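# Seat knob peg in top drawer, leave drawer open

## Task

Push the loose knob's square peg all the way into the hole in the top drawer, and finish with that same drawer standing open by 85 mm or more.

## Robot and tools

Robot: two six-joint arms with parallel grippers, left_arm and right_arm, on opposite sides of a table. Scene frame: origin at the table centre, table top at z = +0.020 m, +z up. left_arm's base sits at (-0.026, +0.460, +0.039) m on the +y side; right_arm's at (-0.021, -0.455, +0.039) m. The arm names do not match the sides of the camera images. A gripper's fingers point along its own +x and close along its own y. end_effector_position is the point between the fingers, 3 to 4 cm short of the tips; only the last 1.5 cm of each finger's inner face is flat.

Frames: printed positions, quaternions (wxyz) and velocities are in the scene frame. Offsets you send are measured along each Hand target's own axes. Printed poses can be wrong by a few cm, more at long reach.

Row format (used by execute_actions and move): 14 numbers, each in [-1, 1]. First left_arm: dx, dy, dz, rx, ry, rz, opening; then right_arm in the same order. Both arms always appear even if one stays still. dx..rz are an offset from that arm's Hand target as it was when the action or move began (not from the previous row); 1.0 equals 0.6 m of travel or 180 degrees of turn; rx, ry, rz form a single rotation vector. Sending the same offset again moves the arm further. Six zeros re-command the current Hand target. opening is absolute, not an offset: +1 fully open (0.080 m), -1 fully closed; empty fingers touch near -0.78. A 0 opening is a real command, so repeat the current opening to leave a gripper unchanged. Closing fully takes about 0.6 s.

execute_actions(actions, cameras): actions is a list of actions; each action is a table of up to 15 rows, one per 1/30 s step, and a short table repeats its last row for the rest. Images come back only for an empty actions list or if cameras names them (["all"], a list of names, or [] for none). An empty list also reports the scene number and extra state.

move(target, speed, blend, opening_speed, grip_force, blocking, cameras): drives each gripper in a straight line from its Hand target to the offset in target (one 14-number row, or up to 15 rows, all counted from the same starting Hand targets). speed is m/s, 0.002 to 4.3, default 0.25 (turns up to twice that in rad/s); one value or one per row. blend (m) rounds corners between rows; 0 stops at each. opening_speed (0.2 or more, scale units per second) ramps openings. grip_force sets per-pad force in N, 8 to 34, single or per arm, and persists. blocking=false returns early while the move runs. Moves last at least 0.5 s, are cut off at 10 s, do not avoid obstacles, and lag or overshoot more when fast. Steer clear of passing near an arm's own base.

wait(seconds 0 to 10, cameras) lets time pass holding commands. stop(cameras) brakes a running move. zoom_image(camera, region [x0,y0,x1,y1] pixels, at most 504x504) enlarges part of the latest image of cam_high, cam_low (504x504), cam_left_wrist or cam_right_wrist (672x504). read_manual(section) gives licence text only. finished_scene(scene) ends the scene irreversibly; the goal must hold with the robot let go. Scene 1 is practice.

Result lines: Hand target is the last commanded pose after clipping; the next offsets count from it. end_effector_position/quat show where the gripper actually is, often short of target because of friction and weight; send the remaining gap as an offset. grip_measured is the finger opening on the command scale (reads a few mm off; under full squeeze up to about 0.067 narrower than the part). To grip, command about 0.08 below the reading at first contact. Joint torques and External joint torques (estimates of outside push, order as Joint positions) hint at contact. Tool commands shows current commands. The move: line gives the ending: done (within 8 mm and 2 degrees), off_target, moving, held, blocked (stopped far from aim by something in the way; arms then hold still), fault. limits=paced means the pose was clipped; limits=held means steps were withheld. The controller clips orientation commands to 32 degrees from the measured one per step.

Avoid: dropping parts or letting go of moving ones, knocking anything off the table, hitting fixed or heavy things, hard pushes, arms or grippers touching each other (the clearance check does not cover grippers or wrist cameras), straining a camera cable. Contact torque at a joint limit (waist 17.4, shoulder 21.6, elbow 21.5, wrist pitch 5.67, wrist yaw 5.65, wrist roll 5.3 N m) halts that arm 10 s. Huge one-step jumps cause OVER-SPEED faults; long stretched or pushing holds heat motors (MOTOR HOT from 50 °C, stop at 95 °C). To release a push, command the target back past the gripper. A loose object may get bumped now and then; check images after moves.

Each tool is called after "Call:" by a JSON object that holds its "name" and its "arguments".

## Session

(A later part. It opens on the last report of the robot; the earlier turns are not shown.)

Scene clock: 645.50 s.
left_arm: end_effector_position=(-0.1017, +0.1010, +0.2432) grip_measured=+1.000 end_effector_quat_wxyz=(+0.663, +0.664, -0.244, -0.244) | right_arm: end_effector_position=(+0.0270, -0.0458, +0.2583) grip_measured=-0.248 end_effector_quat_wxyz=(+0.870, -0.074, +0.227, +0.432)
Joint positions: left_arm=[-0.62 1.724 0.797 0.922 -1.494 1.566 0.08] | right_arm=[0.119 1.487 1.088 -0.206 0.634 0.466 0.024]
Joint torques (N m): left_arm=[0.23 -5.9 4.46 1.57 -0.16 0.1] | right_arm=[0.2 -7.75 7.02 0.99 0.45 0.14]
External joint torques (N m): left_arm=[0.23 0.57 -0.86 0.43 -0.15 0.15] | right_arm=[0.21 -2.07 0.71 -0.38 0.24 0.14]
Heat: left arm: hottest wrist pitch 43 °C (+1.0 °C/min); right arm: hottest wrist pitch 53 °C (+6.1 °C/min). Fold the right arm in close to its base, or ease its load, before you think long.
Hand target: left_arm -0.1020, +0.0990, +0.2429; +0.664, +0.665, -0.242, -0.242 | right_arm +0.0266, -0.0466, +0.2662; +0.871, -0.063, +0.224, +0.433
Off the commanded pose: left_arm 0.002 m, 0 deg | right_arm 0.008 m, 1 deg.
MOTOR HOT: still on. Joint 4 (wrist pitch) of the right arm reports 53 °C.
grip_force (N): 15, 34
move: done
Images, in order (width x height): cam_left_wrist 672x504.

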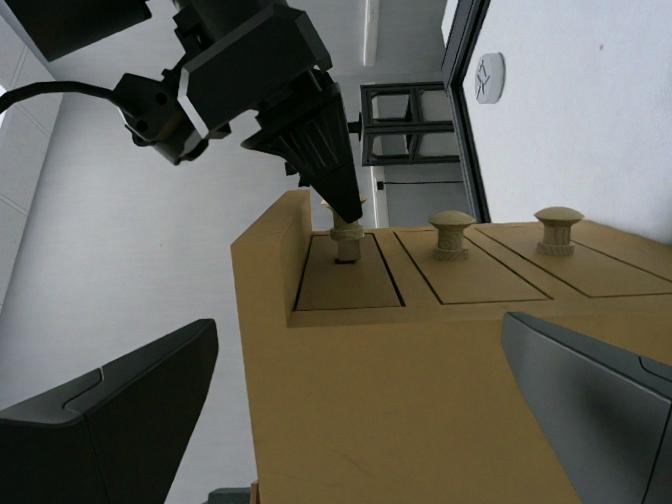

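Call:
{"name": "move", "arguments": {"target": [0,0,0,0,0,0,1.0, -0.03756,0.00142,-0.01801,0,0,0,-0.36], "speed": 0.06, "cameras": ["cam_left_wrist","cam_right_wrist"]}}

Call:
{"name": "zoom_image", "arguments": {"camera": "cam_right_wrist", "region": [270, 200, 430, 320]}}

Call:
{"name": "zoom_image", "arguments": {"camera": "cam_left_wrist", "region": [322, 216, 364, 278]}}

Scene clock: 648.93 s.
left_arm: end_effector_position=(-0.1017, +0.1010, +0.2432) grip_measured=+1.000 end_effector_quat_wxyz=(+0.663, +0.664, -0.244, -0.244) | right_arm: end_effector_position=(+0.0106, -0.0634, +0.2636) grip_measured=-0.248 end_effector_quat_wxyz=(+0.870, -0.069, +0.225, +0.434)
Joint positions: left_arm=[-0.62 1.724 0.797 0.922 -1.494 1.566 0.08] | right_arm=[0.183 1.425 1.054 -0.251 0.686 0.511 0.024]
Joint torques (N m): left_arm=[0.24 -5.88 4.45 1.57 -0.15 0.1] | right_arm=[-0.01 -7.42 6.12 0.97 0.35 0.12]
External joint torques (N m): left_arm=[0.18 0.53 -0.83 0.44 -0.15 0.15] | right_arm=[-0.01 -2.18 -0.18 -0.36 0.12 0.12]
Heat: left arm: hottest wrist pitch 43 °C (+1.0 °C/min); right arm: hottest wrist pitch 52 °C (+5.0 °C/min). Fold the right arm in close to its base, or ease its load, before you think long.
Hand target: left_arm -0.1020, +0.0990, +0.2429; +0.664, +0.665, -0.242, -0.242 | right_arm +0.0106, -0.0657, +0.2667; +0.871, -0.063, +0.224, +0.433
Off the commanded pose: left_arm 0.002 m, 0 deg | right_arm 0.004 m, 1 deg.
MOTOR HOT: still on. Joint 4 (wrist pitch) of the right arm reports 52 °C.
grip_force (N): 15, 34
move: done
Images, in order (width x height): cam_left_wrist 672x504, cam_right_wrist 672x504.

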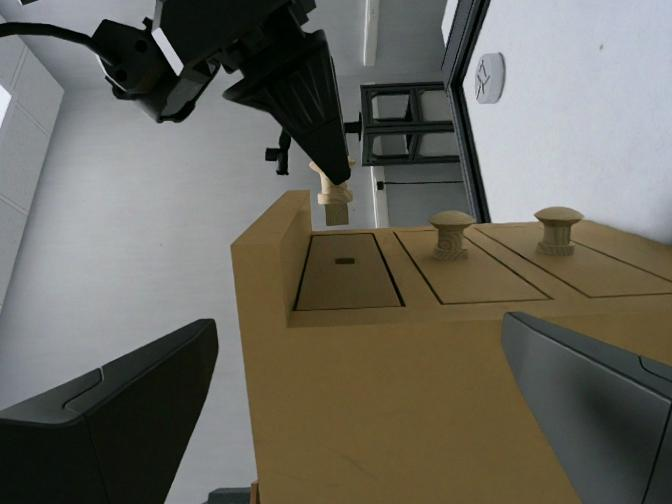

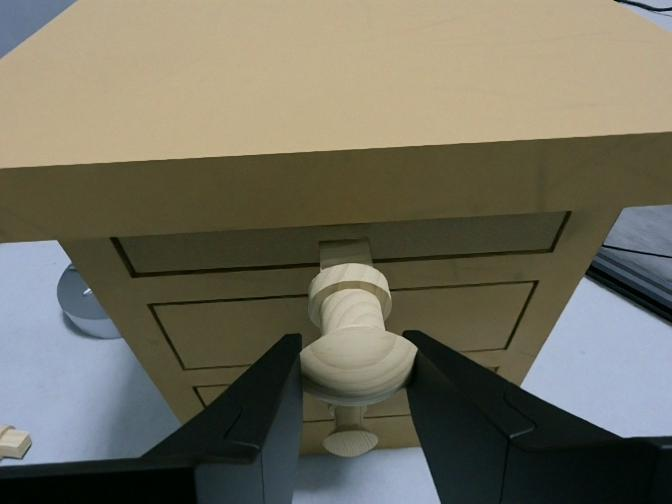

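Scaled by 3.150 from the camera's 672x504 image, which has a finer 960x720 frame.

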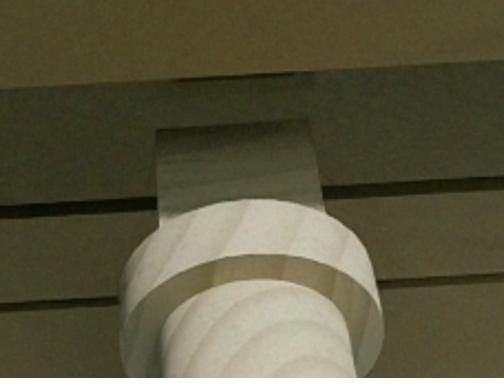

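Scaled by 8.129 from the camera's 672x504 image, which has a finer 960x720 frame.

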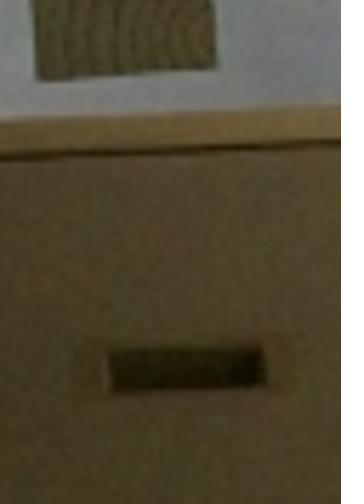

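Call:
{"name": "zoom_image", "arguments": {"camera": "cam_right_wrist", "region": [308, 214, 380, 274]}}

Call:
{"name": "zoom_image", "arguments": {"camera": "cam_left_wrist", "region": [312, 186, 362, 236]}}

Scaled by 7.000 from the camera's 672x504 image, which has a finer 960x720 frame.

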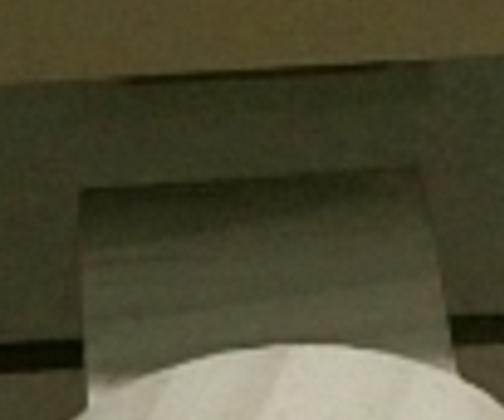

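Scaled by 10.080 from the camera's 672x504 image, which has a finer 960x720 frame.

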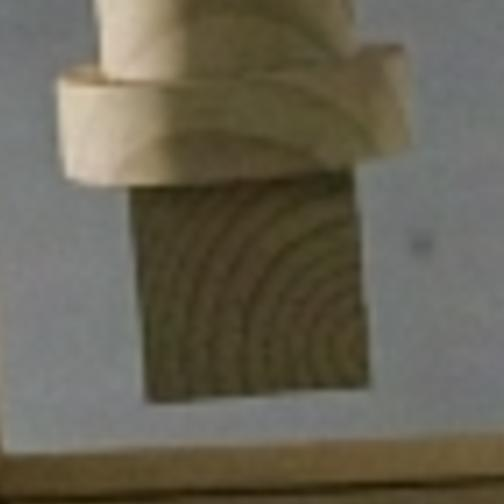

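Call:
{"name": "move", "arguments": {"target": [0,0,0,0,0,0,1.0, 0,0,0,0.00168,-0.01226,0.00201,-0.36], "speed": 0.05, "cameras": ["cam_left_wrist","cam_right_wrist"]}}

Call:
{"name": "zoom_image", "arguments": {"camera": "cam_right_wrist", "region": [308, 200, 380, 260]}}

Call:
{"name": "zoom_image", "arguments": {"camera": "cam_left_wrist", "region": [312, 186, 362, 236]}}

Scene clock: 652.20 s.
left_arm: end_effector_position=(-0.1017, +0.1010, +0.2432) grip_measured=+1.000 end_effector_quat_wxyz=(+0.663, +0.664, -0.244, -0.244) | right_arm: end_effector_position=(+0.0108, -0.0640, +0.2629) grip_measured=-0.248 end_effector_quat_wxyz=(+0.873, -0.056, +0.212, +0.435)
Joint positions: left_arm=[-0.62 1.724 0.797 0.922 -1.494 1.566 0.08] | right_arm=[0.188 1.414 1.014 -0.182 0.704 0.498 0.024]
Joint torques (N m): left_arm=[0.23 -5.89 4.46 1.57 -0.15 0.1] | right_arm=[0.11 -7.2 5.83 1.35 0.41 -0.17]
External joint torques (N m): left_arm=[0.23 0.58 -0.88 0.43 -0.15 0.15] | right_arm=[0.12 -1.95 -0.55 -0.03 0.18 -0.17]
Heat: left arm: hottest wrist pitch 43 °C (+1.0 °C/min); right arm: hottest wrist pitch 51 °C (+4.1 °C/min). Fold the right arm in close to its base, or ease its load, before you think long.
Hand target: left_arm -0.1020, +0.0990, +0.2429; +0.664, +0.665, -0.242, -0.242 | right_arm +0.0106, -0.0657, +0.2668; +0.874, -0.052, +0.208, +0.437
Off the commanded pose: left_arm 0.002 m, 0 deg | right_arm 0.004 m, 1 deg.
MOTOR HOT: still on. Joint 4 (wrist pitch) of the right arm reports 51 °C.
grip_force (N): 15, 34
move: done
Images, in order (width x height): cam_left_wrist 672x504, cam_right_wrist 672x504.

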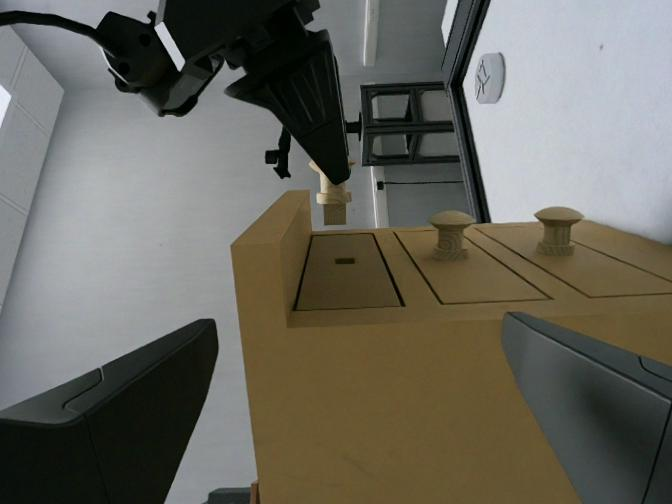

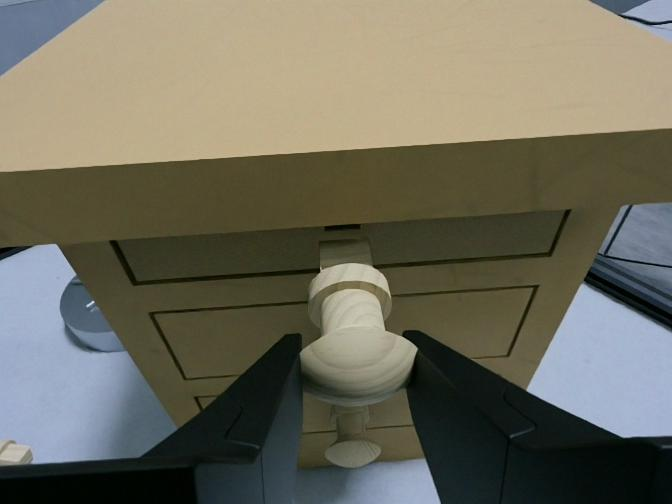

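Scaled by 7.000 from the camera's 672x504 image, which has a finer 960x720 frame.

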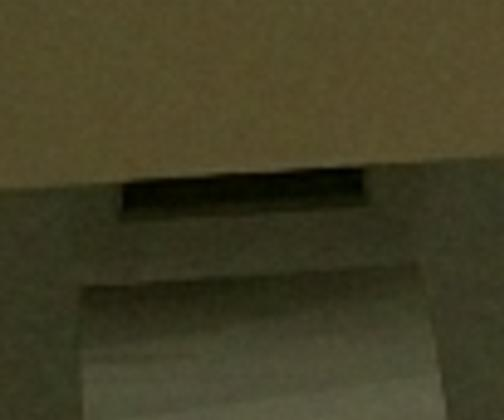

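Scaled by 10.080 from the camera's 672x504 image, which has a finer 960x720 frame.

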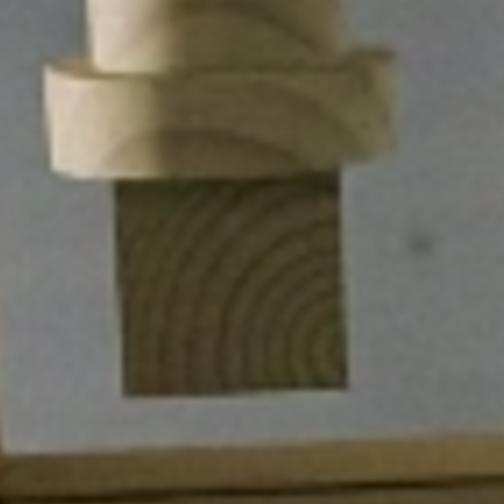

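Call:
{"name": "zoom_image", "arguments": {"camera": "cam_right_wrist", "region": [316, 216, 372, 246]}}

Call:
{"name": "zoom_image", "arguments": {"camera": "cam_left_wrist", "region": [324, 246, 364, 276]}}

Scaled by 9.000 from the camera's 672x504 image, which has a finer 960x720 frame.

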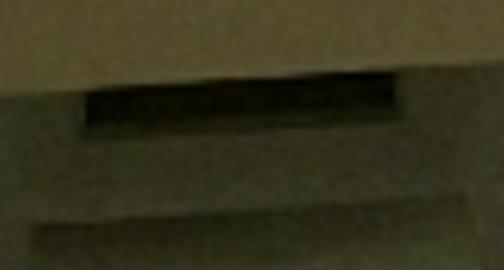

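Scaled by 12.600 from the camera's 672x504 image, which has a finer 960x720 frame.

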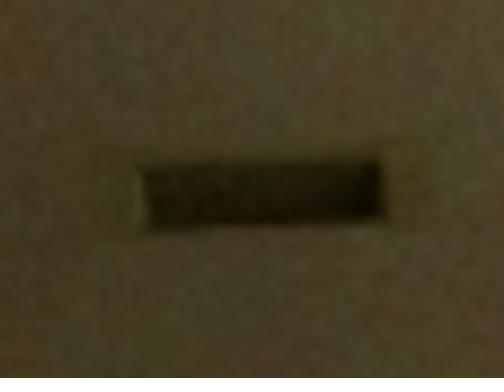

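Call:
{"name": "move", "arguments": {"target": [[0,0,0,0,0,0,1.0, 0.0327,0.00195,0.01251,0.00303,-0.00012,0.00138,-0.36],[0,0,0,0,0,0,1.0, 0.0509,0.00124,0.02078,0.00303,-0.00012,0.00138,-0.36]], "speed": [0.05,0.025], "blend": [0.005,0], "cameras": ["cam_left_wrist"]}}

Call:
{"name": "zoom_image", "arguments": {"camera": "cam_left_wrist", "region": [322, 236, 364, 278]}}

Scene clock: 657.23 s.
left_arm: end_effector_position=(-0.1017, +0.1010, +0.2432) grip_measured=+1.000 end_effector_quat_wxyz=(+0.663, +0.664, -0.244, -0.244) | right_arm: end_effector_position=(+0.0288, -0.0438, +0.2595) grip_measured=-0.248 end_effector_quat_wxyz=(+0.873, -0.055, +0.213, +0.436)
Joint positions: left_arm=[-0.62 1.724 0.797 0.922 -1.494 1.566 0.08] | right_arm=[0.117 1.481 1.053 -0.124 0.642 0.453 0.024]
Joint torques (N m): left_arm=[0.24 -5.9 4.46 1.57 -0.16 0.1] | right_arm=[-0.49 -5.14 8.42 1.6 0.08 -0.14]
External joint torques (N m): left_arm=[0.27 0.62 -0.88 0.42 -0.15 0.15] | right_arm=[-0.52 0.61 2.02 0.18 -0.12 -0.14]
Heat: left arm: hottest wrist pitch 43 °C (+1.0 °C/min); right arm: hottest wrist pitch 50 °C (+3.0 °C/min). Fold the right arm in close to its base, or ease its load, before you think long.
Hand target: left_arm -0.1020, +0.0990, +0.2429; +0.664, +0.665, -0.242, -0.242 | right_arm +0.0302, -0.0392, +0.2656; +0.873, -0.047, +0.210, +0.438
Off the commanded pose: left_arm 0.002 m, 0 deg | right_arm 0.008 m, 1 deg.
MOTOR HOT: still on. Joint 4 (wrist pitch) of the right arm reports 50 °C.
grip_force (N): 15, 34
move: done
Images, in order (width x height): cam_left_wrist 672x504.

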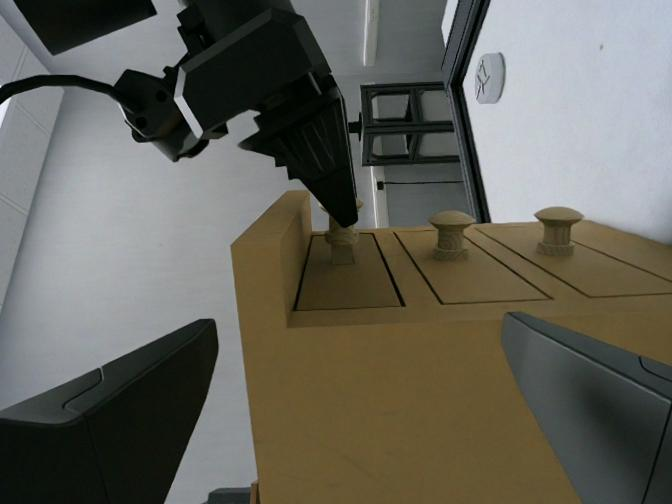

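Scaled by 12.000 from the camera's 672x504 image, which has a finer 960x720 frame.

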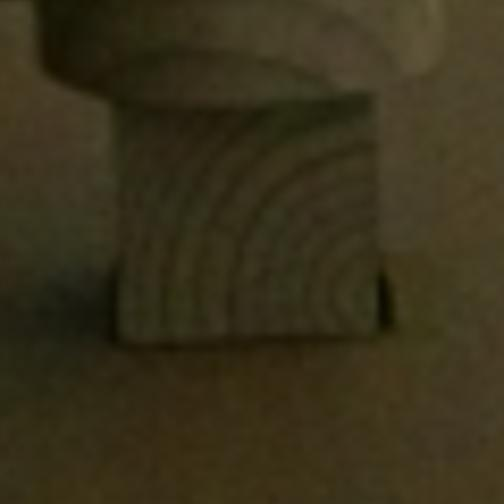

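Call:
{"name": "move", "arguments": {"target": [[0,0,0,0,0,0,1.0, -0.01186,-0.00043,-0.00621,0,0,0,-0.36],[0,0,0,0,0,0,1.0, 0.00028,-0.00091,-0.0007,0,0,0,-0.36]], "speed": 0.025, "cameras": ["cam_left_wrist"]}}

Call:
{"name": "zoom_image", "arguments": {"camera": "cam_left_wrist", "region": [322, 236, 364, 278]}}

Scene clock: 658.80 s.
left_arm: end_effector_position=(-0.1017, +0.1010, +0.2432) grip_measured=+1.000 end_effector_quat_wxyz=(+0.663, +0.664, -0.244, -0.244) | right_arm: end_effector_position=(+0.0286, -0.0435, +0.2596) grip_measured=-0.248 end_effector_quat_wxyz=(+0.872, -0.055, +0.213, +0.437)
Joint positions: left_arm=[-0.62 1.724 0.797 0.922 -1.494 1.566 0.08] | right_arm=[0.117 1.481 1.053 -0.122 0.64 0.452 0.024]
Joint torques (N m): left_arm=[0.24 -5.88 4.46 1.57 -0.15 0.1] | right_arm=[-0.42 -5.13 8.02 1.68 0.18 -0.17]
External joint torques (N m): left_arm=[0.28 0.58 -0.88 0.42 -0.16 0.16] | right_arm=[-0.41 0.57 1.68 0.28 -0.02 -0.17]
Heat: left arm: hottest wrist pitch 43 °C (+1.0 °C/min); right arm: hottest wrist pitch 50 °C (+3.0 °C/min). Fold the right arm in close to its base, or ease its load, before you think long.
Hand target: left_arm -0.1020, +0.0990, +0.2429; +0.664, +0.665, -0.242, -0.242 | right_arm +0.0306, -0.0395, +0.2650; +0.873, -0.047, +0.210, +0.438
Off the commanded pose: left_arm 0.002 m, 0 deg | right_arm 0.007 m, 1 deg.
MOTOR HOT: still on. Joint 4 (wrist pitch) of the right arm reports 50 °C.
grip_force (N): 15, 34
move: done
Images, in order (width x height): cam_left_wrist 672x504.

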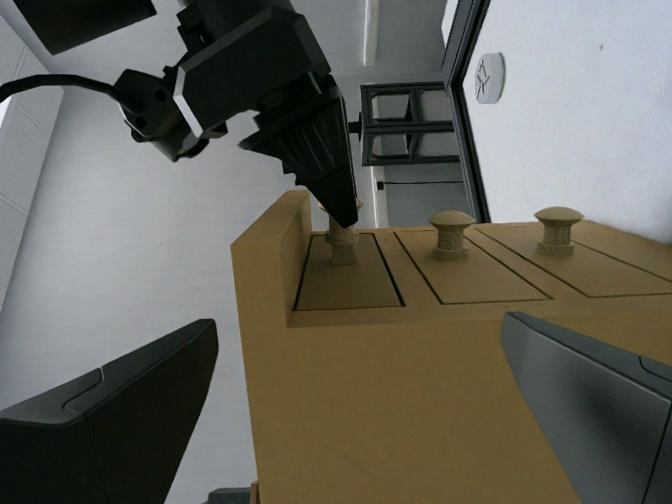

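Scaled by 12.000 from the camera's 672x504 image, which has a finer 960x720 frame.

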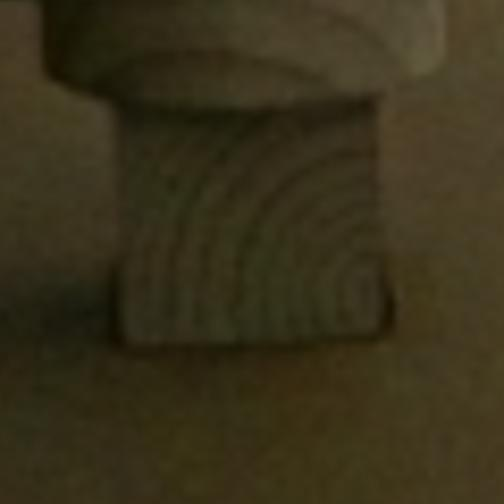

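Call:
{"name": "move", "arguments": {"target": [0,0,0,0,0,0,1.0, 0.00602,-0.00107,0.00282,0,0,0,-0.36], "speed": 0.02, "cameras": ["cam_left_wrist"]}}

Call:
{"name": "zoom_image", "arguments": {"camera": "cam_left_wrist", "region": [322, 236, 364, 278]}}

Scene clock: 659.70 s.
left_arm: end_effector_position=(-0.1017, +0.1010, +0.2432) grip_measured=+1.000 end_effector_quat_wxyz=(+0.663, +0.664, -0.244, -0.244) | right_arm: end_effector_position=(+0.0303, -0.0431, +0.2583) grip_measured=-0.248 end_effector_quat_wxyz=(+0.872, -0.058, +0.214, +0.436)
Joint positions: left_arm=[-0.62 1.724 0.797 0.922 -1.494 1.566 0.08] | right_arm=[0.111 1.484 1.053 -0.122 0.636 0.446 0.024]
Joint torques (N m): left_arm=[0.24 -5.89 4.46 1.57 -0.16 0.1] | right_arm=[-0.86 -4.43 8.93 2.07 -0.04 -0.17]
External joint torques (N m): left_arm=[0.24 0.56 -0.85 0.43 -0.15 0.15] | right_arm=[-0.86 1.31 2.56 0.66 -0.24 -0.17]
Heat: left arm: hottest wrist pitch 43 °C (+1.0 °C/min); right arm: hottest wrist pitch 50 °C (+3.0 °C/min). Fold the right arm in close to its base, or ease its load, before you think long.
Hand target: left_arm -0.1020, +0.0990, +0.2429; +0.664, +0.665, -0.242, -0.242 | right_arm +0.0336, -0.0368, +0.2650; +0.873, -0.047, +0.210, +0.437
Off the commanded pose: left_arm 0.002 m, 0 deg | right_arm 0.010 m, 1 deg.
MOTOR HOT: still on. Joint 4 (wrist pitch) of the right arm reports 50 °C.
grip_force (N): 15, 34
move: off_target (right_arm)
Images, in order (width x height): cam_left_wrist 672x504.

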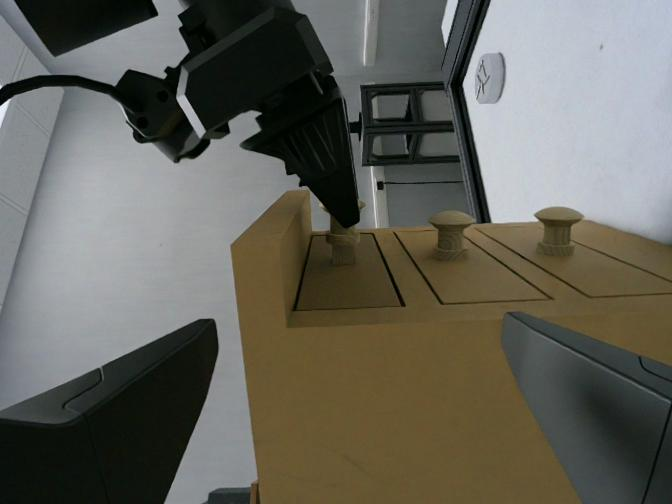

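Scaled by 12.000 from the camera's 672x504 image, which has a finer 960x720 frame.

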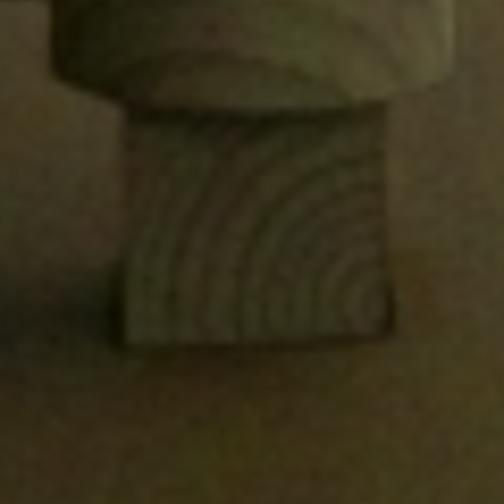

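Call:
{"name": "move", "arguments": {"target": [[0,0,0,0,0,0,1.0, -0.01799,-0.00017,-0.00882,0,0,0,-0.36],[0,0,0,0,0,0,1.0, -0.00358,-0.00074,-0.00227,0,0,0,-0.36]], "speed": 0.025, "cameras": ["cam_left_wrist"]}}

Call:
{"name": "zoom_image", "arguments": {"camera": "cam_left_wrist", "region": [322, 236, 364, 278]}}

Scene clock: 661.40 s.
left_arm: end_effector_position=(-0.1017, +0.1010, +0.2432) grip_measured=+1.000 end_effector_quat_wxyz=(+0.663, +0.664, -0.244, -0.244) | right_arm: end_effector_position=(+0.0296, -0.0436, +0.2599) grip_measured=-0.248 end_effector_quat_wxyz=(+0.872, -0.055, +0.213, +0.437)
Joint positions: left_arm=[-0.62 1.724 0.797 0.922 -1.494 1.566 0.08] | right_arm=[0.113 1.48 1.052 -0.12 0.637 0.448 0.024]
Joint torques (N m): left_arm=[0.23 -5.9 4.47 1.57 -0.15 0.1] | right_arm=[-0.75 -4.98 7.93 1.85 0.03 -0.16]
External joint torques (N m): left_arm=[0.23 0.59 -0.84 0.43 -0.15 0.15] | right_arm=[-0.73 0.7 1.59 0.45 -0.16 -0.16]
Heat: left arm: hottest wrist pitch 43 °C (+1.0 °C/min); right arm: hottest wrist pitch 50 °C (+2.0 °C/min). Fold the right arm in close to its base, or ease its load, before you think long.
Hand target: left_arm -0.1020, +0.0990, +0.2429; +0.664, +0.665, -0.242, -0.242 | right_arm +0.0323, -0.0390, +0.2647; +0.873, -0.047, +0.210, +0.437
Off the commanded pose: left_arm 0.002 m, 0 deg | right_arm 0.007 m, 1 deg.
MOTOR HOT: still on. Joint 4 (wrist pitch) of the right arm reports 50 °C.
grip_force (N): 15, 34
move: done
Images, in order (width x height): cam_left_wrist 672x504.

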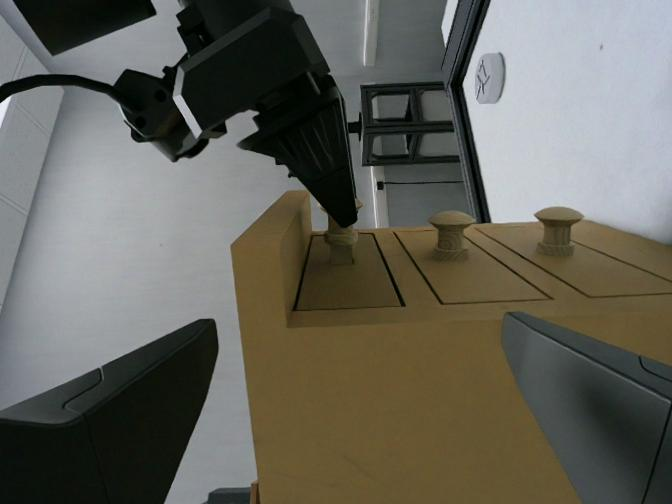

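Scaled by 12.000 from the camera's 672x504 image, which has a finer 960x720 frame.

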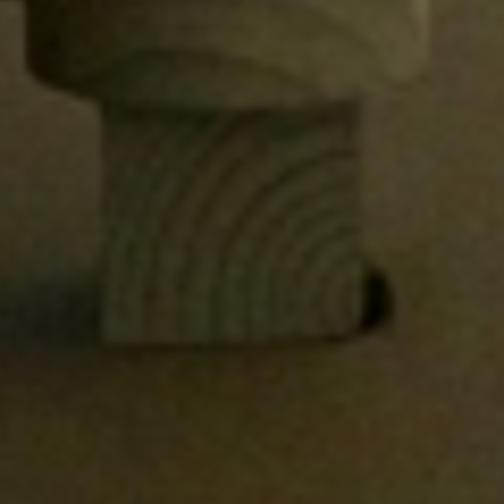

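Call:
{"name": "move", "arguments": {"target": [[0,0,0,0,0,0,1.0, -0.01425,-0.00064,-0.007,0.00047,0.00664,-0.00046,-0.36],[0,0,0,0,0,0,1.0, 0.00016,-0.00121,-0.00045,0.00047,0.00664,-0.00046,-0.36]], "speed": 0.025, "cameras": ["cam_left_wrist"]}}

Call:
{"name": "zoom_image", "arguments": {"camera": "cam_left_wrist", "region": [322, 236, 364, 278]}}

Scene clock: 663.17 s.
left_arm: end_effector_position=(-0.1017, +0.1010, +0.2432) grip_measured=+1.000 end_effector_quat_wxyz=(+0.663, +0.664, -0.244, -0.244) | right_arm: end_effector_position=(+0.0308, -0.0446, +0.2576) grip_measured=-0.248 end_effector_quat_wxyz=(+0.871, -0.060, +0.223, +0.434)
Joint positions: left_arm=[-0.62 1.724 0.797 0.922 -1.494 1.566 0.08] | right_arm=[0.107 1.483 1.064 -0.156 0.625 0.461 0.024]
Joint torques (N m): left_arm=[0.24 -5.91 4.48 1.57 -0.15 0.1] | right_arm=[-0.58 -4.73 8.72 1.68 0 -0.16]
External joint torques (N m): left_arm=[0.27 0.51 -0.79 0.44 -0.15 0.15] | right_arm=[-0.63 0.95 2.37 0.28 -0.19 -0.15]
Heat: left arm: hottest wrist pitch 43 °C (+1.0 °C/min); right arm: hottest wrist pitch 50 °C (+1.0 °C/min). Fold the right arm in close to its base, or ease its load, before you think long.
Hand target: left_arm -0.1020, +0.0990, +0.2429; +0.664, +0.665, -0.242, -0.242 | right_arm +0.0328, -0.0394, +0.2643; +0.871, -0.051, +0.219, +0.436
Off the commanded pose: left_arm 0.002 m, 0 deg | right_arm 0.009 m, 1 deg.
MOTOR HOT: still on. Joint 4 (wrist pitch) of the right arm reports 50 °C.
grip_force (N): 15, 34
move: off_target (right_arm)
Images, in order (width x height): cam_left_wrist 672x504.

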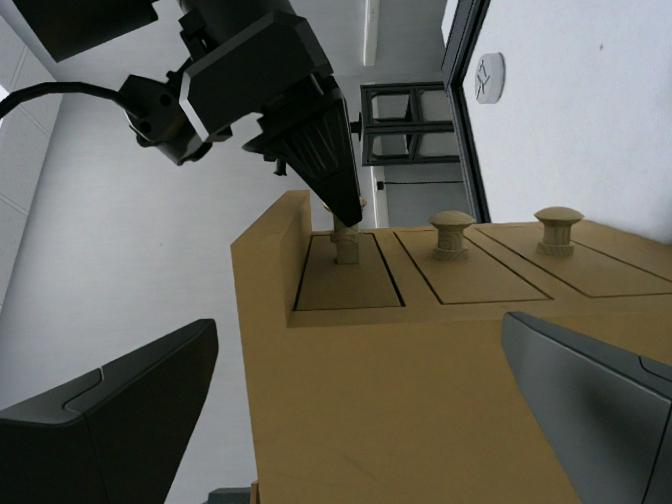

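Scaled by 12.000 from the camera's 672x504 image, which has a finer 960x720 frame.

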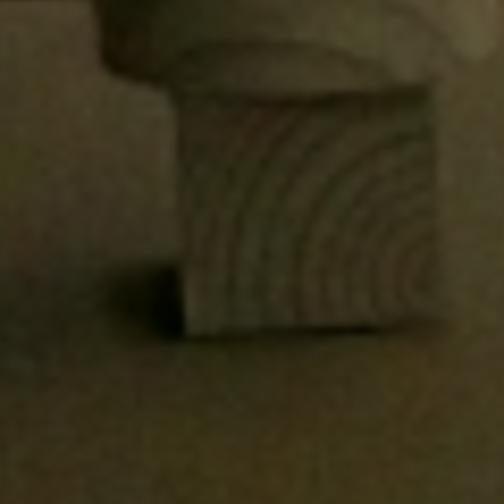

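Call:
{"name": "move", "arguments": {"target": [[0,0,0,0,0,0,1.0, -0.01604,0.00195,-0.00284,0,0,0,-0.36],[0,0,0,0,0,0,1.0, -0.00163,0.00138,0.00371,0,0,0,-0.36]], "speed": 0.025, "cameras": ["cam_left_wrist"]}}

Call:
{"name": "zoom_image", "arguments": {"camera": "cam_left_wrist", "region": [322, 236, 364, 278]}}

Scene clock: 664.87 s.
left_arm: end_effector_position=(-0.1017, +0.1010, +0.2432) grip_measured=+1.000 end_effector_quat_wxyz=(+0.663, +0.664, -0.244, -0.244) | right_arm: end_effector_position=(+0.0305, -0.0443, +0.2597) grip_measured=-0.248 end_effector_quat_wxyz=(+0.871, -0.061, +0.223, +0.434)
Joint positions: left_arm=[-0.62 1.724 0.797 0.922 -1.494 1.566 0.08] | right_arm=[0.108 1.483 1.074 -0.167 0.627 0.462 0.024]
Joint torques (N m): left_arm=[0.24 -5.9 4.46 1.57 -0.16 0.1] | right_arm=[-0.7 -5.32 8.57 1.74 0.04 -0.14]
External joint torques (N m): left_arm=[0.21 0.53 -0.84 0.44 -0.15 0.15] | right_arm=[-0.72 0.4 2.19 0.33 -0.16 -0.14]
Motor temperatures (°C): left_arm=[28 41 41 43 30 32] | right_arm=[29 39 46 49 31 31]
Heat: left arm: hottest wrist pitch 43 °C (+1.0 °C/min); right arm: hottest wrist pitch 49 °C (-1.0 °C/min). Fold the right arm in close to its base, or ease its load, before you think long.
Hand target: left_arm -0.1020, +0.0990, +0.2429; +0.664, +0.665, -0.242, -0.242 | right_arm +0.0325, -0.0391, +0.2668; +0.871, -0.051, +0.219, +0.436
Off the commanded pose: left_arm 0.002 m, 0 deg | right_arm 0.009 m, 1 deg.
MOTOR HOT: still on. Joint 4 (wrist pitch) of the right arm reports 49 °C.
grip_force (N): 15, 34
move: off_target (right_arm)
Images, in order (width x height): cam_left_wrist 672x504.

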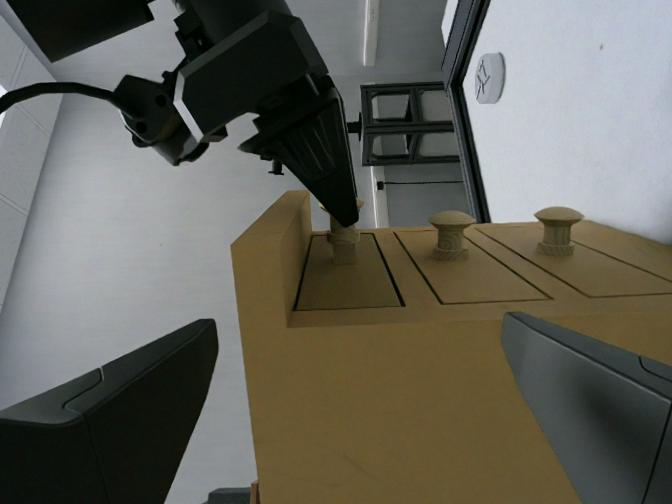

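Scaled by 12.000 from the camera's 672x504 image, which has a finer 960x720 frame.

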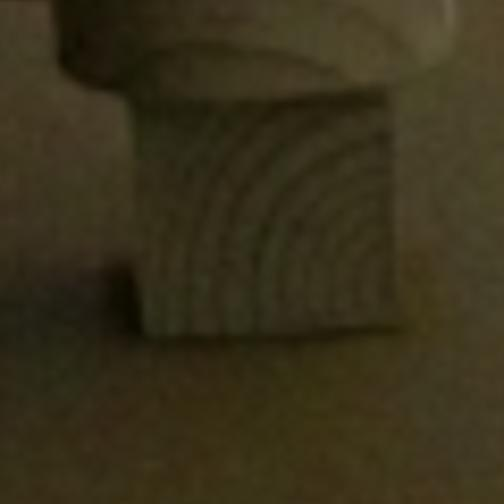

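Call:
{"name": "move", "arguments": {"target": [0,0,0,0,0,0,1.0, 0.00283,0.00091,0.00393,0,0,0,-0.36], "speed": 0.015, "cameras": ["cam_left_wrist"]}}

Call:
{"name": "zoom_image", "arguments": {"camera": "cam_left_wrist", "region": [322, 236, 364, 278]}}

Scene clock: 665.83 s.
left_arm: end_effector_position=(-0.1017, +0.1010, +0.2432) grip_measured=+1.000 end_effector_quat_wxyz=(+0.663, +0.664, -0.244, -0.244) | right_arm: end_effector_position=(+0.0309, -0.0437, +0.2598) grip_measured=-0.248 end_effector_quat_wxyz=(+0.871, -0.063, +0.223, +0.434)
Joint positions: left_arm=[-0.62 1.724 0.797 0.922 -1.494 1.566 0.08] | right_arm=[0.107 1.486 1.079 -0.171 0.626 0.46 0.024]
Joint torques (N m): left_arm=[0.23 -5.89 4.47 1.57 -0.16 0.1] | right_arm=[-0.93 -4.73 9.17 1.86 -0.07 -0.22]
External joint torques (N m): left_arm=[0.26 0.54 -0.81 0.44 -0.15 0.15] | right_arm=[-0.9 1.13 2.75 0.45 -0.28 -0.22]
Heat: left arm: hottest wrist pitch 43 °C (+1.0 °C/min); right arm: hottest wrist pitch 50 °C (+0.0 °C/min). Fold the right arm in close to its base, or ease its load, before you think long.
Hand target: left_arm -0.1020, +0.0990, +0.2429; +0.664, +0.665, -0.242, -0.242 | right_arm +0.0337, -0.0368, +0.2684; +0.871, -0.051, +0.219, +0.436
Off the commanded pose: left_arm 0.002 m, 0 deg | right_arm 0.011 m, 1 deg.
MOTOR HOT: still on. Joint 4 (wrist pitch) of the right arm reports 50 °C.
grip_force (N): 15, 34
move: off_target (right_arm)
Images, in order (width x height): cam_left_wrist 672x504.

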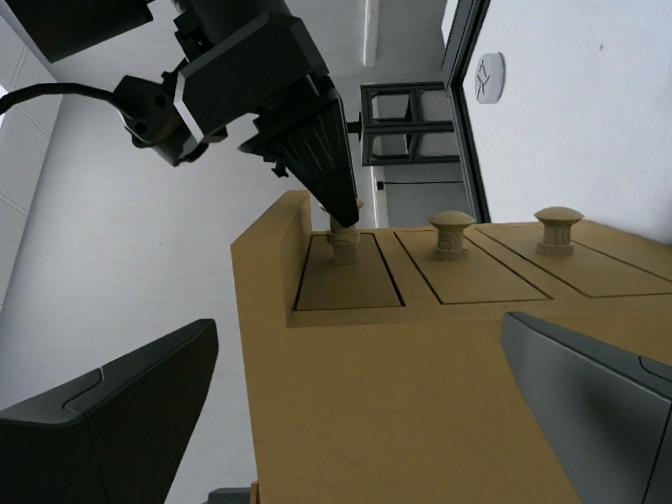

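Scaled by 12.000 from the camera's 672x504 image, which has a finer 960x720 frame.

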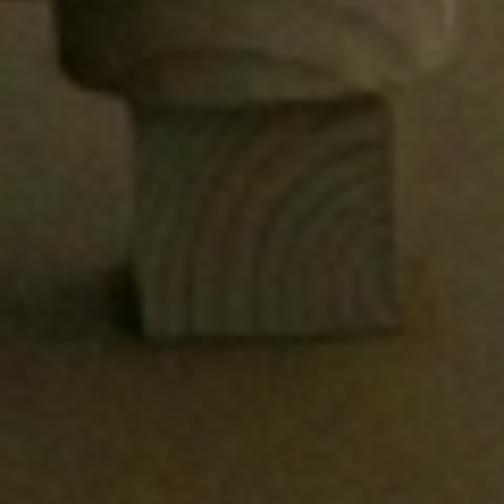

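Call:
{"name": "move", "arguments": {"target": [[0,0,0,0,0,0,1.0,-0.01669,0.0003,-0.00954,0,0,0,-0.36],[0,0,0,0,0,0,1.0,-0.0031,-0.00024,-0.00324,0,0,0,-0.36]], "speed": 0.03, "cameras": ["cam_left_wrist"]}}

Call:
{"name": "zoom_image", "arguments": {"camera": "cam_left_wrist", "region": [322, 236, 364, 278]}}

Scene clock: 668.77 s.
left_arm: end_effector_position=(-0.1017, +0.1010, +0.2432) grip_measured=+1.000 end_effector_quat_wxyz=(+0.663, +0.664, -0.244, -0.244) | right_arm: end_effector_position=(+0.0296, -0.0436, +0.2607) grip_measured=-0.248 end_effector_quat_wxyz=(+0.870, -0.061, +0.223, +0.435)
Joint positions: left_arm=[-0.62 1.724 0.797 0.922 -1.494 1.566 0.08] | right_arm=[0.11 1.484 1.079 -0.17 0.625 0.462 0.024]
Joint torques (N m): left_arm=[0.24 -5.87 4.45 1.58 -0.15 0.1] | right_arm=[-0.8 -5.13 8.26 1.82 0.07 -0.12]
External joint torques (N m): left_arm=[0.23 0.62 -0.86 0.43 -0.15 0.15] | right_arm=[-0.79 0.69 1.81 0.4 -0.14 -0.12]
Heat: left arm: hottest wrist pitch 43 °C (+1.0 °C/min); right arm: hottest wrist pitch 50 °C (-1.0 °C/min). Fold the right arm in close to its base, or ease its load, before you think long.
Hand target: left_arm -0.1020, +0.0990, +0.2429; +0.664, +0.665, -0.242, -0.242 | right_arm +0.0322, -0.0388, +0.2673; +0.871, -0.051, +0.220, +0.436
Off the commanded pose: left_arm 0.002 m, 0 deg | right_arm 0.009 m, 1 deg.
MOTOR HOT: still on. Joint 4 (wrist pitch) of the right arm reports 50 °C.
grip_force (N): 15, 34
move: off_target (right_arm)
Images, in order (width x height): cam_left_wrist 672x504.

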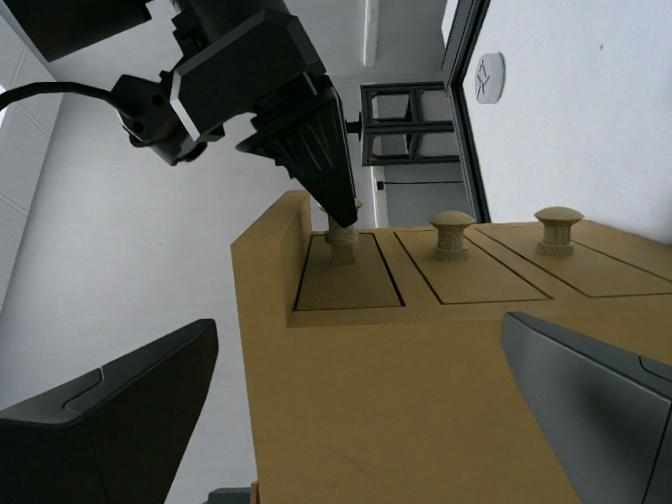

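Scaled by 12.000 from the camera's 672x504 image, which has a finer 960x720 frame.

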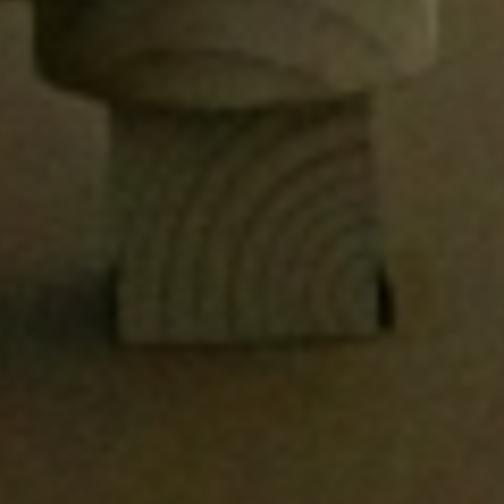

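Call:
{"name": "move", "arguments": {"target": [[0,0,0,0,0,0,1.0,-0.01353,-0.00006,-0.00649,0,0,0,-0.36],[0,0,0,0,0,0,1.0,0.00006,-0.0006,-0.00019,0,0,0,-0.36]], "speed": 0.03, "cameras": ["cam_left_wrist"]}}

Call:
{"name": "zoom_image", "arguments": {"camera": "cam_left_wrist", "region": [322, 236, 364, 278]}}

Scene clock: 670.60 s.
left_arm: end_effector_position=(-0.1017, +0.1010, +0.2432) grip_measured=+1.000 end_effector_quat_wxyz=(+0.663, +0.664, -0.244, -0.244) | right_arm: end_effector_position=(+0.0297, -0.0437, +0.2613) grip_measured=-0.248 end_effector_quat_wxyz=(+0.870, -0.060, +0.223, +0.435)
Joint positions: left_arm=[-0.62 1.724 0.797 0.922 -1.494 1.566 0.08] | right_arm=[0.109 1.483 1.079 -0.169 0.625 0.461 0.024]
Joint torques (N m): left_arm=[0.23 -5.88 4.45 1.57 -0.15 0.1] | right_arm=[-0.73 -5.09 8.26 1.82 0.11 -0.12]
External joint torques (N m): left_arm=[0.27 0.57 -0.82 0.44 -0.15 0.15] | right_arm=[-0.71 0.66 1.91 0.44 -0.09 -0.12]
Heat: left arm: hottest wrist pitch 43 °C (+1.0 °C/min); right arm: hottest wrist pitch 50 °C (-2.0 °C/min). Fold the right arm in close to its base, or ease its load, before you think long.
Hand target: left_arm -0.1020, +0.0990, +0.2429; +0.664, +0.665, -0.242, -0.242 | right_arm +0.0325, -0.0390, +0.2672; +0.871, -0.051, +0.219, +0.436
Off the commanded pose: left_arm 0.002 m, 0 deg | right_arm 0.008 m, 1 deg.
MOTOR HOT: still on. Joint 4 (wrist pitch) of the right arm reports 50 °C.
grip_force (N): 15, 34
move: done
Images, in order (width x height): cam_left_wrist 672x504.

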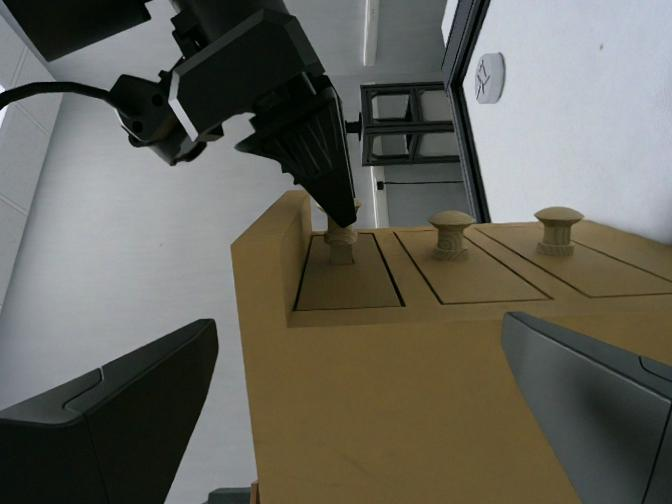

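Scaled by 12.000 from the camera's 672x504 image, which has a finer 960x720 frame.

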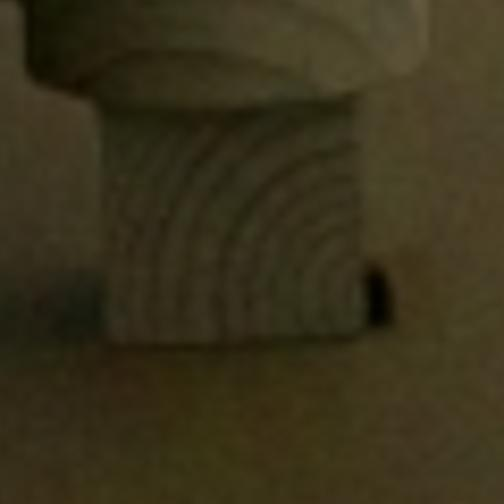

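Call:
{"name": "move", "arguments": {"target": [[0,0,0,0,0,0,1.0,-0.0071,-0.00132,-0.0046,0,0,0,-0.36],[0,0,0,0,0,0,1.0,0.00045,-0.00162,-0.0011,0,0,0,-0.36]], "speed": 0.03, "cameras": ["cam_left_wrist"]}}

Call:
{"name": "zoom_image", "arguments": {"camera": "cam_left_wrist", "region": [322, 236, 364, 278]}}

Scene clock: 672.30 s.
left_arm: end_effector_position=(-0.1017, +0.1010, +0.2432) grip_measured=+1.000 end_effector_quat_wxyz=(+0.663, +0.664, -0.244, -0.244) | right_arm: end_effector_position=(+0.0301, -0.0436, +0.2614) grip_measured=-0.248 end_effector_quat_wxyz=(+0.870, -0.060, +0.223, +0.435)
Joint positions: left_arm=[-0.62 1.724 0.797 0.922 -1.494 1.566 0.08] | right_arm=[0.108 1.483 1.079 -0.168 0.624 0.461 0.024]
Joint torques (N m): left_arm=[0.24 -5.89 4.46 1.57 -0.15 0.1] | right_arm=[-0.68 -5.36 7.68 1.98 0.01 -0.19]
External joint torques (N m): left_arm=[0.2 0.6 -0.85 0.43 -0.14 0.15] | right_arm=[-0.68 0.41 1.27 0.57 -0.19 -0.19]
Heat: left arm: hottest wrist pitch 43 °C (+1.0 °C/min); right arm: hottest wrist pitch 50 °C (-3.0 °C/min). Fold the right arm in close to its base, or ease its load, before you think long.
Hand target: left_arm -0.1020, +0.0990, +0.2429; +0.664, +0.665, -0.242, -0.242 | right_arm +0.0332, -0.0396, +0.2664; +0.871, -0.051, +0.220, +0.436
Off the commanded pose: left_arm 0.002 m, 0 deg | right_arm 0.007 m, 1 deg.
MOTOR HOT: still on. Joint 4 (wrist pitch) of the right arm reports 50 °C.
grip_force (N): 15, 34
move: done
Images, in order (width x height): cam_left_wrist 672x504.

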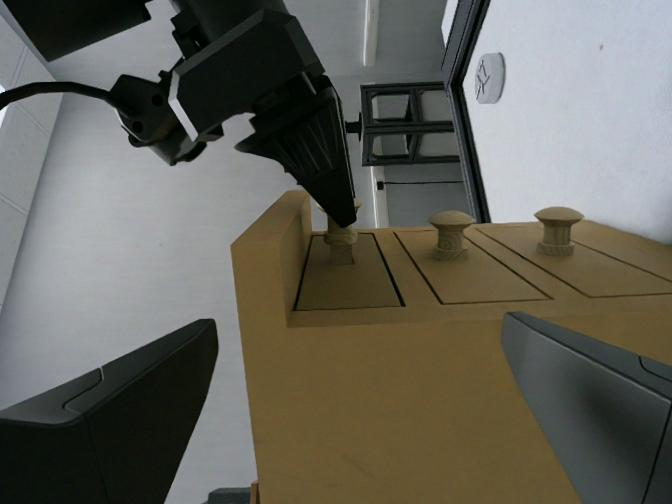

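Scaled by 12.000 from the camera's 672x504 image, which has a finer 960x720 frame.

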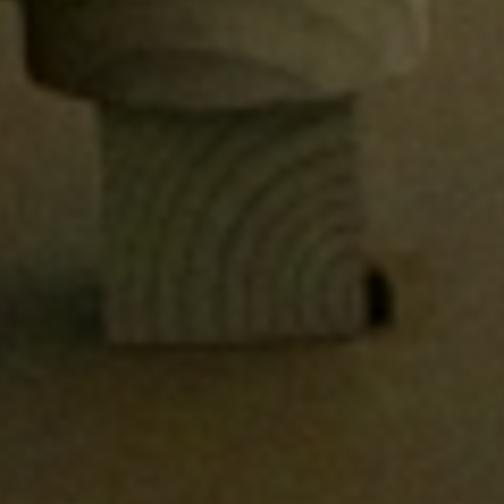

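Call:
{"name": "move", "arguments": {"target": [0,0,0,0,0,0,1.0,0.00016,-0.00186,-0.0025,0,0,0,-0.36], "speed": 0.03, "cameras": ["cam_left_wrist"]}}

Call:
{"name": "zoom_image", "arguments": {"camera": "cam_left_wrist", "region": [322, 236, 364, 278]}}

Scene clock: 673.43 s.
left_arm: end_effector_position=(-0.1017, +0.1010, +0.2432) grip_measured=+1.000 end_effector_quat_wxyz=(+0.663, +0.664, -0.244, -0.244) | right_arm: end_effector_position=(+0.0302, -0.0434, +0.2613) grip_measured=-0.248 end_effector_quat_wxyz=(+0.870, -0.059, +0.222, +0.436)
Joint positions: left_arm=[-0.62 1.724 0.797 0.922 -1.494 1.566 0.08] | right_arm=[0.108 1.483 1.077 -0.164 0.624 0.46 0.024]
Joint torques (N m): left_arm=[0.23 -5.9 4.46 1.58 -0.15 0.1] | right_arm=[-0.83 -5.71 6.91 2.13 0 -0.13]
External joint torques (N m): left_arm=[0.22 0.52 -0.81 0.45 -0.15 0.15] | right_arm=[-0.82 0.01 0.54 0.73 -0.2 -0.13]
Heat: left arm: hottest wrist pitch 43 °C (+1.0 °C/min); right arm: hottest wrist pitch 51 °C (-3.0 °C/min). Fold the right arm in close to its base, or ease its load, before you think long.
Hand target: left_arm -0.1020, +0.0990, +0.2429; +0.664, +0.665, -0.242, -0.242 | right_arm +0.0335, -0.0406, +0.2649; +0.871, -0.051, +0.219, +0.436
Off the commanded pose: left_arm 0.002 m, 0 deg | right_arm 0.006 m, 1 deg.
MOTOR HOT: still on. Joint 4 (wrist pitch) of the right arm reports 51 °C.
grip_force (N): 15, 34
move: done
Images, in order (width x height): cam_left_wrist 672x504.

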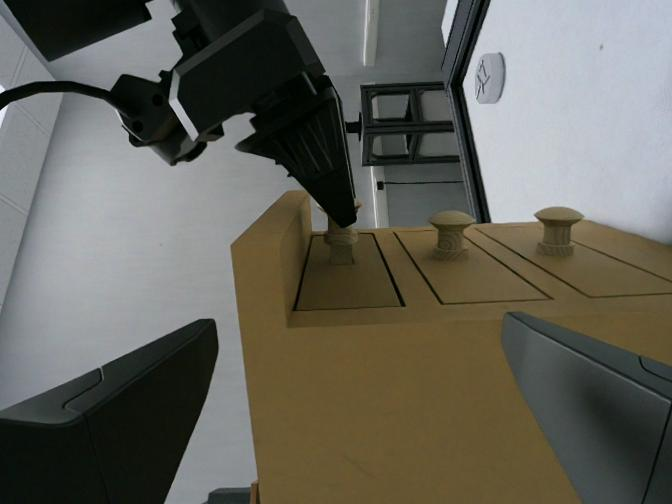

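Scaled by 12.000 from the camera's 672x504 image, which has a finer 960x720 frame.

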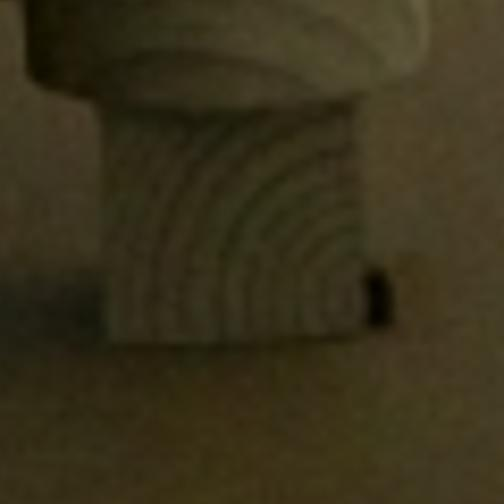

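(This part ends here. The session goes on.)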